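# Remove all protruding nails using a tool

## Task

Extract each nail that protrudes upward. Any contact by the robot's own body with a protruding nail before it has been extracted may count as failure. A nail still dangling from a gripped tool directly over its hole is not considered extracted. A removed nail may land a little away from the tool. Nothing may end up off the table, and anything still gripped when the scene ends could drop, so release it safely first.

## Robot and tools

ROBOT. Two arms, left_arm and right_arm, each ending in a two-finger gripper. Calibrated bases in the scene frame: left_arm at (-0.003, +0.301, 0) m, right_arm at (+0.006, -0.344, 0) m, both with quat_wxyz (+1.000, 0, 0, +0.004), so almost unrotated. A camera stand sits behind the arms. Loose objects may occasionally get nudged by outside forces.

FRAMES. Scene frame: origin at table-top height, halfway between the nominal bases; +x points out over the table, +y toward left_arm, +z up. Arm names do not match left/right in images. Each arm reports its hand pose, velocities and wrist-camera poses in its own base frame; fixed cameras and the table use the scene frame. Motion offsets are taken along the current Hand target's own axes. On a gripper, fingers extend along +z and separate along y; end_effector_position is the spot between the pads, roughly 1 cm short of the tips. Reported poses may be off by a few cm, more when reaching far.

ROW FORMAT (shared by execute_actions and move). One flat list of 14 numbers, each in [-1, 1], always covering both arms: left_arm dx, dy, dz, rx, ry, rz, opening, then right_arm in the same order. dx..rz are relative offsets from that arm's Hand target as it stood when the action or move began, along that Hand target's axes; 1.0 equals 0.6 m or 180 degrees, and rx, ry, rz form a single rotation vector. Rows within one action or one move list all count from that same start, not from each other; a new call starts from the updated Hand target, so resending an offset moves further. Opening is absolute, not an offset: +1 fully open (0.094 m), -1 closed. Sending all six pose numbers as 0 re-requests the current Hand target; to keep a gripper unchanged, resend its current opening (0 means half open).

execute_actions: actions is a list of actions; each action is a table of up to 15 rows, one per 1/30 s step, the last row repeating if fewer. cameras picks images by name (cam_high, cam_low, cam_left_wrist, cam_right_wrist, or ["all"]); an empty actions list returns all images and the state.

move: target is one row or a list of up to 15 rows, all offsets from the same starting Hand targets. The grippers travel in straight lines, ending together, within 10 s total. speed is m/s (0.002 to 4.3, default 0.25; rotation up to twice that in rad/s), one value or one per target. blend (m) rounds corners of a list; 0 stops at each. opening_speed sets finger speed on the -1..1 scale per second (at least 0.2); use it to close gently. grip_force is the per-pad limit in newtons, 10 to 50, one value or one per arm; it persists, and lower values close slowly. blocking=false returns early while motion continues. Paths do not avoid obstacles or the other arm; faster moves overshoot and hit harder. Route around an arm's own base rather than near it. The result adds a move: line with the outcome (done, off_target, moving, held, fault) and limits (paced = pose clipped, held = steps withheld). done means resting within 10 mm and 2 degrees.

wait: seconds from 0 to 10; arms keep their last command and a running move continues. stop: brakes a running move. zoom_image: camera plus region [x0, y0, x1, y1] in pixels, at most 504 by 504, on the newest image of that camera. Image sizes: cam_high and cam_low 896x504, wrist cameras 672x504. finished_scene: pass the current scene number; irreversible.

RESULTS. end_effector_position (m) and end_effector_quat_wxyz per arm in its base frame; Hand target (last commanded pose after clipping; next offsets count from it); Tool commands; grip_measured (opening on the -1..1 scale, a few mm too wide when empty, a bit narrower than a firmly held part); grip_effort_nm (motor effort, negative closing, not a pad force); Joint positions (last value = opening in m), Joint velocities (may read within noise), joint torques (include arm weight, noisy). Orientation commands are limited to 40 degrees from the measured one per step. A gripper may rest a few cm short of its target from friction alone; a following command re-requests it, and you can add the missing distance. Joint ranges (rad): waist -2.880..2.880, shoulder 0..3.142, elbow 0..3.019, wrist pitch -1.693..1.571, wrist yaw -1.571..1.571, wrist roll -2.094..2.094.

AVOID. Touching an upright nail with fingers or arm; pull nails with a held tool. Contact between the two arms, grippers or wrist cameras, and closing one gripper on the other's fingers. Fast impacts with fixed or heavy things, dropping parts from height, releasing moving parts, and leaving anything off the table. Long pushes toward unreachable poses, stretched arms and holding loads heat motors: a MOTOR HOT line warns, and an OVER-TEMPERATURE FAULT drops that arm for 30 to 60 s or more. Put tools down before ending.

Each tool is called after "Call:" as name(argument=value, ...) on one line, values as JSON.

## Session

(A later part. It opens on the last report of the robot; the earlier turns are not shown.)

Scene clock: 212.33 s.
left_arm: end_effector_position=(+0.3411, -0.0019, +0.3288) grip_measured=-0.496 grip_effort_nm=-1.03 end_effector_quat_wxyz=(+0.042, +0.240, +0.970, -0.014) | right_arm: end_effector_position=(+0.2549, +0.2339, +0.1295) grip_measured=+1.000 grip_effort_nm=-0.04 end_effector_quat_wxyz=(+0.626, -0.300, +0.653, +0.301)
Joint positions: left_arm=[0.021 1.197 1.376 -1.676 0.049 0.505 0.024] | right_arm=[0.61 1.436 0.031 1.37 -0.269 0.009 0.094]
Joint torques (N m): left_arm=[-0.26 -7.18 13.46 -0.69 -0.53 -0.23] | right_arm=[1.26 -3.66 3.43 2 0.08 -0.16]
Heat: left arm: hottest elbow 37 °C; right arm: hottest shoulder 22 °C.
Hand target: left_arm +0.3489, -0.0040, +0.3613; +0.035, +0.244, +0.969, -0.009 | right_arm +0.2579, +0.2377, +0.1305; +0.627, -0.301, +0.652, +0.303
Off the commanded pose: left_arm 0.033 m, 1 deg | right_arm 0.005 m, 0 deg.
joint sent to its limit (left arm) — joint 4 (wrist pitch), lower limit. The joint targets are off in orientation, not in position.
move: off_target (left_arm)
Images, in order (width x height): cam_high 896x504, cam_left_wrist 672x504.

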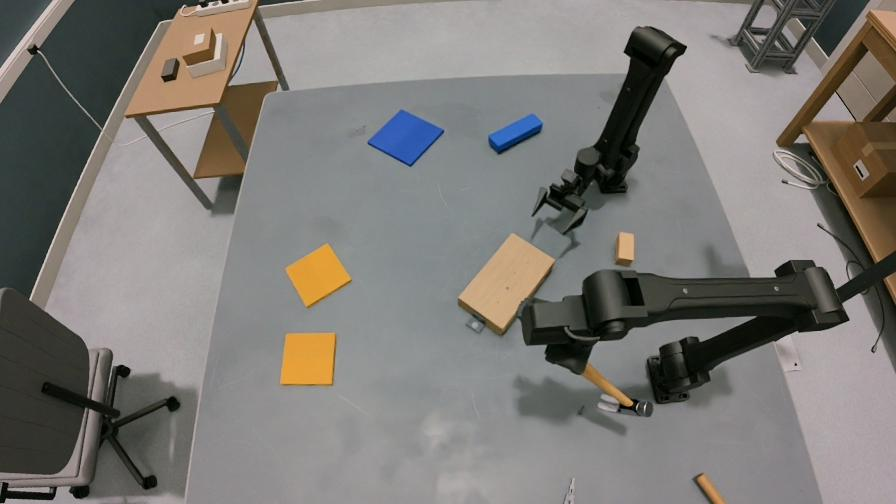

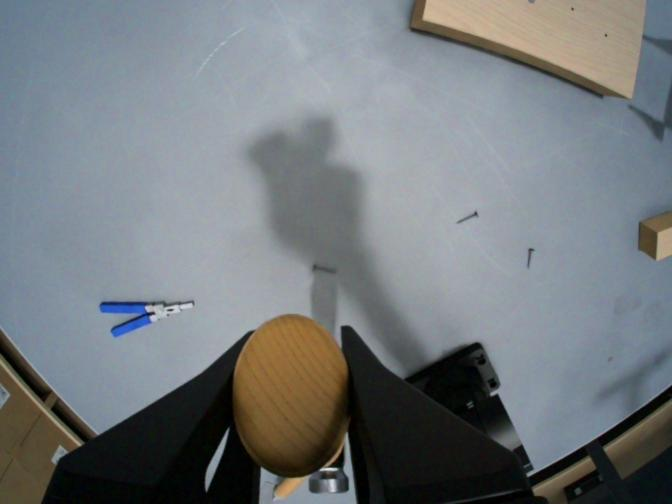

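Call:
move(target=[[0.0175,0,0.25,0,0,0,-1,0,0,0,0,0,0,1],[-0.089,0,0.408,0,0,0,-1,0,0,0,0,0,0,1]], speed=0.15, cameras=["cam_high","cam_low"])

Call:
zoom_image(camera="cam_low", region=[280, 100, 480, 300])

Scene clock: 215.43 s.
left_arm: end_effector_position=(+0.4124, -0.0364, +0.1304) grip_measured=-0.496 grip_effort_nm=-1.03 end_effector_quat_wxyz=(+0.047, +0.245, +0.968, -0.009) | right_arm: end_effector_position=(+0.2549, +0.2339, +0.1295) grip_measured=+1.000 grip_effort_nm=-0.04 end_effector_quat_wxyz=(+0.626, -0.300, +0.653, +0.301)
Joint positions: left_arm=[-0.073 1.429 1.06 -1.112 0.033 0.42 0.024] | right_arm=[0.61 1.436 0.031 1.37 -0.269 0.009 0.094]
Joint torques (N m): left_arm=[0.5 -8.35 7.54 0.2 -0.19 -0.2] | right_arm=[1.14 -3.6 3.51 1.87 0.11 -0.15]
Heat: left arm: hottest elbow 37 °C; right arm: hottest shoulder 22 °C.
Hand target: left_arm +0.4113, -0.0374, +0.1210; +0.035, +0.244, +0.969, -0.009 | right_arm +0.2579, +0.2377, +0.1305; +0.627, -0.301, +0.652, +0.303
Off the commanded pose: left_arm 0.010 m, 1 deg | right_arm 0.005 m, 0 deg.
move: done
Images, in order (width x height): cam_high 896x504, cam_low 896x504.

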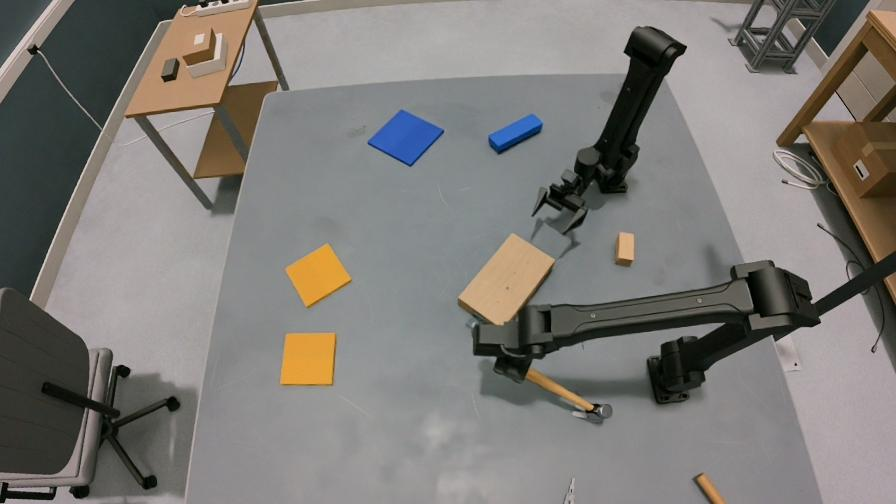

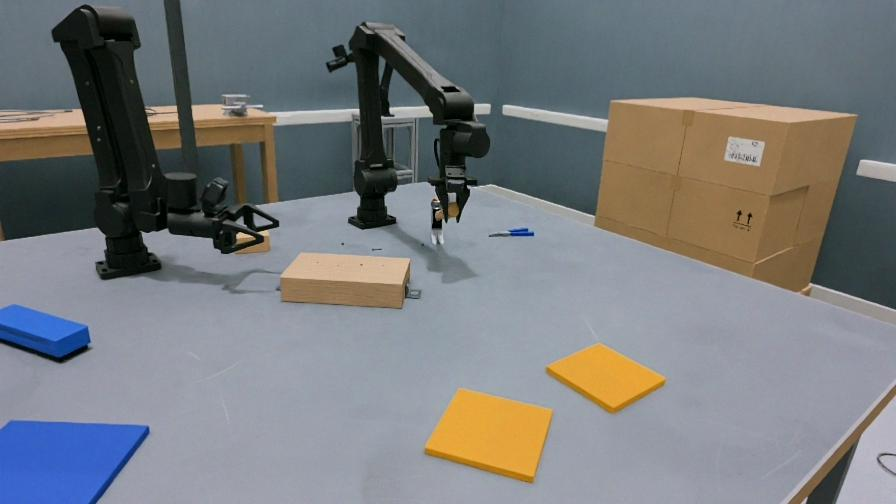

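Scaled by 2.520 from the camera's 896x504 image, which has a finer 1280x720 frame.

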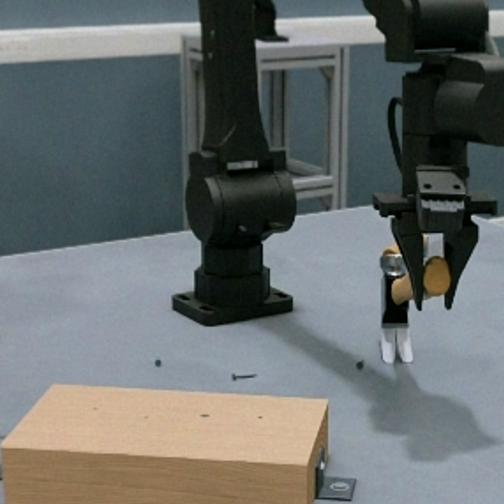

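Call:
move(target=[[-0.045,0,0.06,0,0,0,-1,0,0,0,0,0,0,1],[-0.055,0,0.118,0,0,0,-1,0,0,0,0,0,0,1]], speed=0.1, cameras=["cam_high","cam_low"])

Call:
zoom_image(camera="cam_low", region=[360, 140, 520, 280])

Scene clock: 217.37 s.
left_arm: end_effector_position=(+0.4436, -0.0501, +0.0584) grip_measured=-0.497 grip_effort_nm=-1.03 end_effector_quat_wxyz=(+0.034, +0.242, +0.970, -0.009) | right_arm: end_effector_position=(+0.2549, +0.2339, +0.1295) grip_measured=+1.000 grip_effort_nm=-0.04 end_effector_quat_wxyz=(+0.626, -0.300, +0.653, +0.301)
Joint positions: left_arm=[-0.101 1.612 1.06 -0.955 0.027 0.387 0.024] | right_arm=[0.61 1.436 0.031 1.37 -0.269 0.009 0.094]
Joint torques (N m): left_arm=[-0.15 -11.4 6.76 0.81 -0.04 -0.23] | right_arm=[1.2 -3.43 3.54 1.98 0.17 -0.13]
Heat: left arm: hottest elbow 37 °C; right arm: hottest shoulder 22 °C.
Hand target: left_arm +0.4448, -0.0553, +0.0528; +0.035, +0.244, +0.969, -0.008 | right_arm +0.2579, +0.2377, +0.1305; +0.627, -0.301, +0.652, +0.303
Off the commanded pose: left_arm 0.008 m, 0 deg | right_arm 0.005 m, 0 deg.
move: done
Images, in order (width x height): cam_high 896x504, cam_low 896x504.

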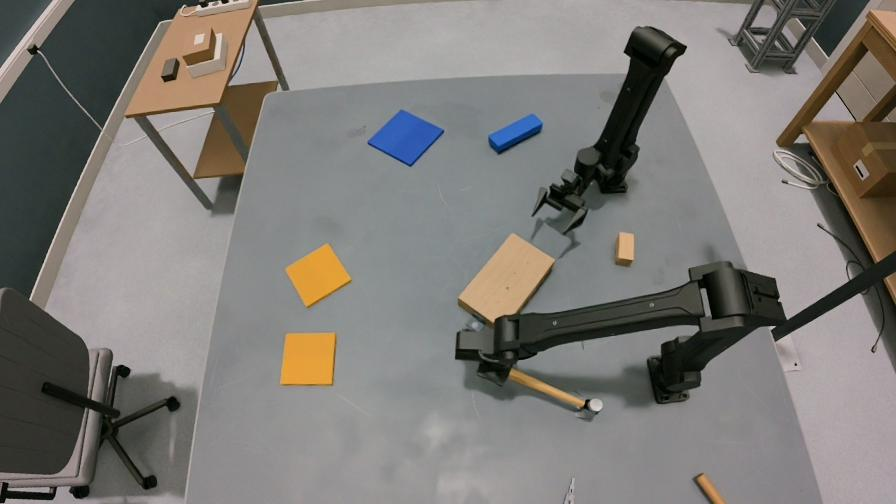

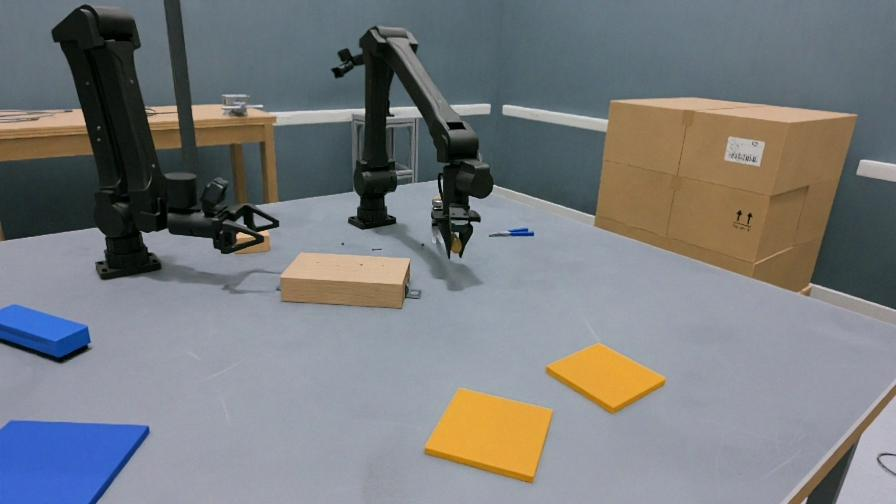

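Scaled by 3.150 from the camera's 896x504 image, which has a finer 1280x720 frame.

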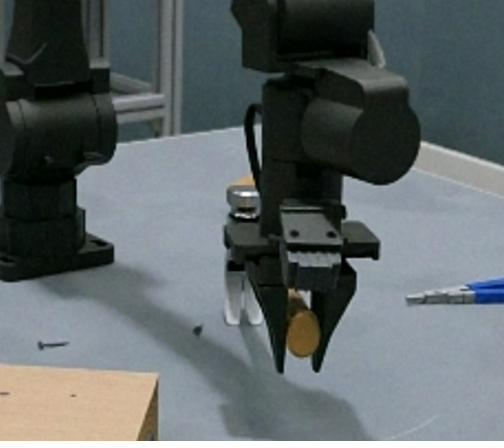

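Call:
move(target=[[-0.005,0,0.035,0,0,0,-1,0,0,0,0,0,0,1],[-0.005,0,0.035,0,0,0,0.3,0,0,0,0,0,0,1]], speed=0.1, opening_speed=0.5, cameras=["cam_high","cam_left_wrist"])

Scene clock: 221.40 s.
left_arm: end_effector_position=(+0.4485, -0.0523, +0.0380) grip_measured=+0.297 grip_effort_nm=0.09 end_effector_quat_wxyz=(+0.036, +0.242, +0.970, -0.009) | right_arm: end_effector_position=(+0.2549, +0.2339, +0.1295) grip_measured=+1.000 grip_effort_nm=-0.04 end_effector_quat_wxyz=(+0.626, -0.300, +0.653, +0.301)
Joint positions: left_arm=[-0.105 1.652 1.047 -0.897 0.027 0.383 0.061] | right_arm=[0.61 1.436 0.031 1.37 -0.269 0.009 0.094]
Joint torques (N m): left_arm=[-0.09 -11.58 6.63 0.65 -0.05 -0.22] | right_arm=[1.32 -4.19 3.54 1.91 0.1 -0.15]
Heat: left arm: hottest elbow 36 °C; right arm: hottest shoulder 22 °C.
Hand target: left_arm +0.4487, -0.0574, +0.0320; +0.035, +0.244, +0.969, -0.009 | right_arm +0.2579, +0.2377, +0.1305; +0.627, -0.301, +0.652, +0.303
Off the commanded pose: left_arm 0.008 m, 0 deg | right_arm 0.005 m, 0 deg.
move: done
Images, in order (width x height): cam_high 896x504, cam_left_wrist 672x504.

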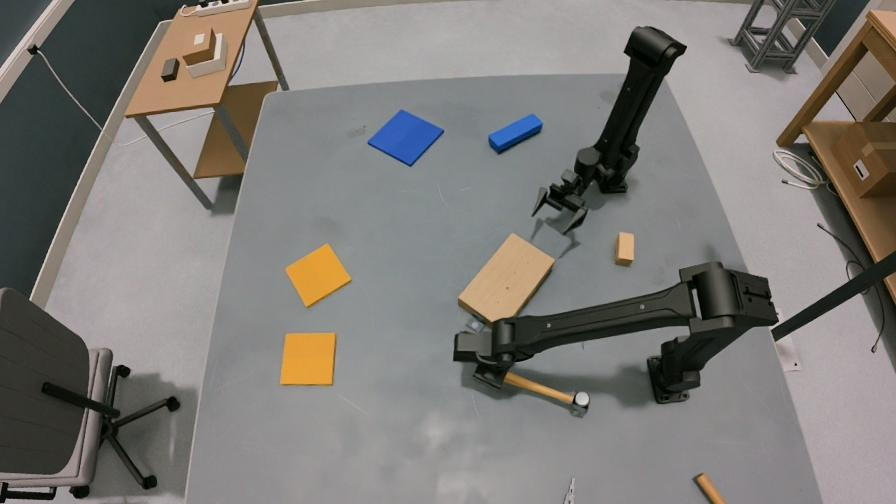

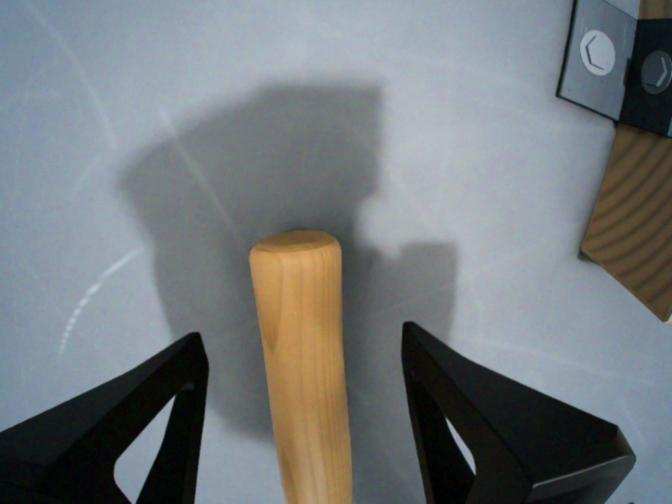

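Released. Raise clear and verify.

Call:
move(target=[0,0,-0.3,0,0,0,0.3,0,0,0,0,0,0,1], cameras=["cam_high","cam_right_wrist"])

Call:
zoom_image(camera="cam_right_wrist", region=[180, 180, 480, 400])

Call:
zoom_image(camera="cam_high", region=[440, 220, 660, 430])

Scene clock: 224.20 s.
left_arm: end_effector_position=(+0.4223, -0.0496, +0.1932) grip_measured=+0.298 grip_effort_nm=0.09 end_effector_quat_wxyz=(+0.016, +0.242, +0.970, -0.011) | right_arm: end_effector_position=(+0.2549, +0.2339, +0.1295) grip_measured=+1.000 grip_effort_nm=-0.04 end_effector_quat_wxyz=(+0.626, -0.300, +0.653, +0.301)
Joint positions: left_arm=[-0.105 1.449 1.255 -1.347 0.027 0.383 0.061] | right_arm=[0.61 1.436 0.031 1.37 -0.269 0.009 0.094]
Joint torques (N m): left_arm=[0.79 -10.64 11.63 -0.2 -0.02 -0.1] | right_arm=[0.67 -3.84 3.51 1.88 0.11 -0.16]
Heat: left arm: hottest elbow 36 °C; right arm: hottest shoulder 22 °C.
Hand target: left_arm +0.4373, -0.0514, +0.2116; +0.035, +0.244, +0.969, -0.008 | right_arm +0.2579, +0.2377, +0.1305; +0.627, -0.301, +0.652, +0.303
Off the commanded pose: left_arm 0.024 m, 2 deg | right_arm 0.005 m, 0 deg.
move: off_target (left_arm)
Images, in order (width x height): cam_high 896x504, cam_right_wrist 672x504.

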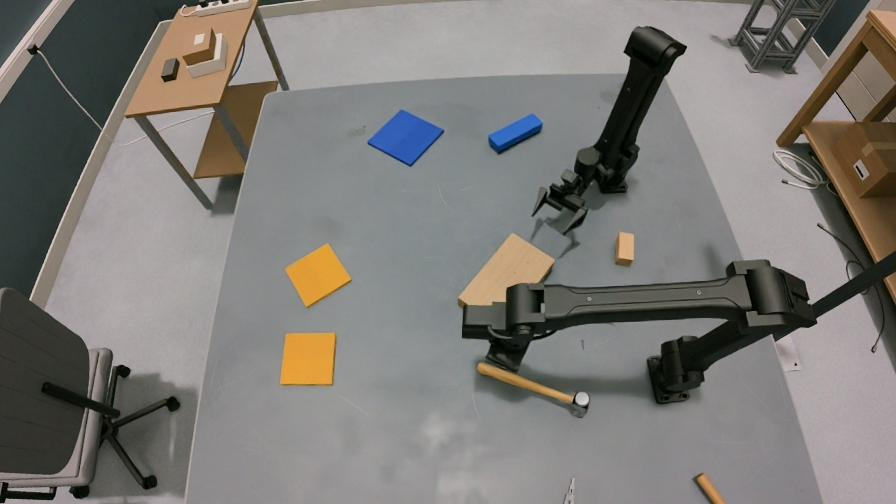

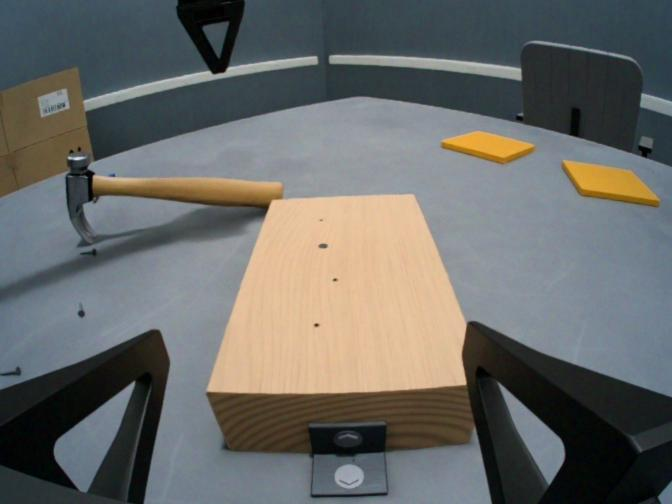

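Scaled by 1.680 from the camera's 672x504 image, which has a finer 960x720 frame.

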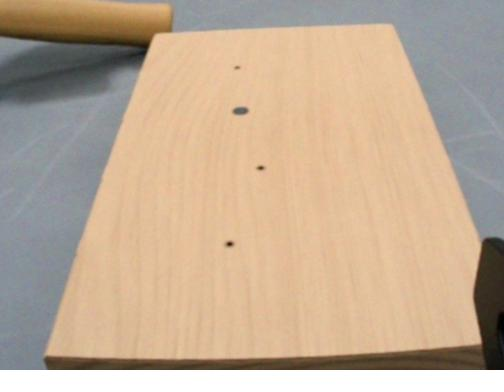

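Scaled by 2.291 from the camera's 896x504 image, which has a finer 1280x720 frame.

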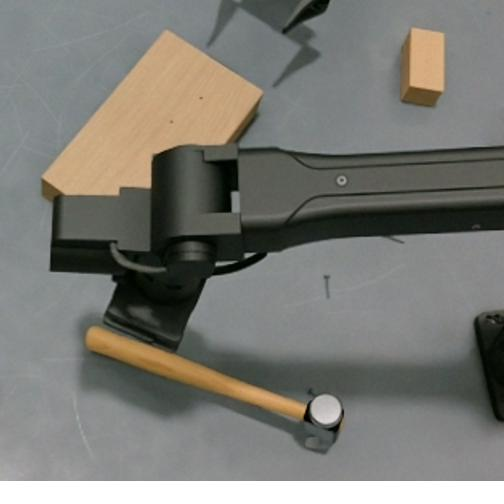

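All three nails are out, and all three lie on the table.

Call:
finished_scene(scene=1)

The scene is finished: the task was done.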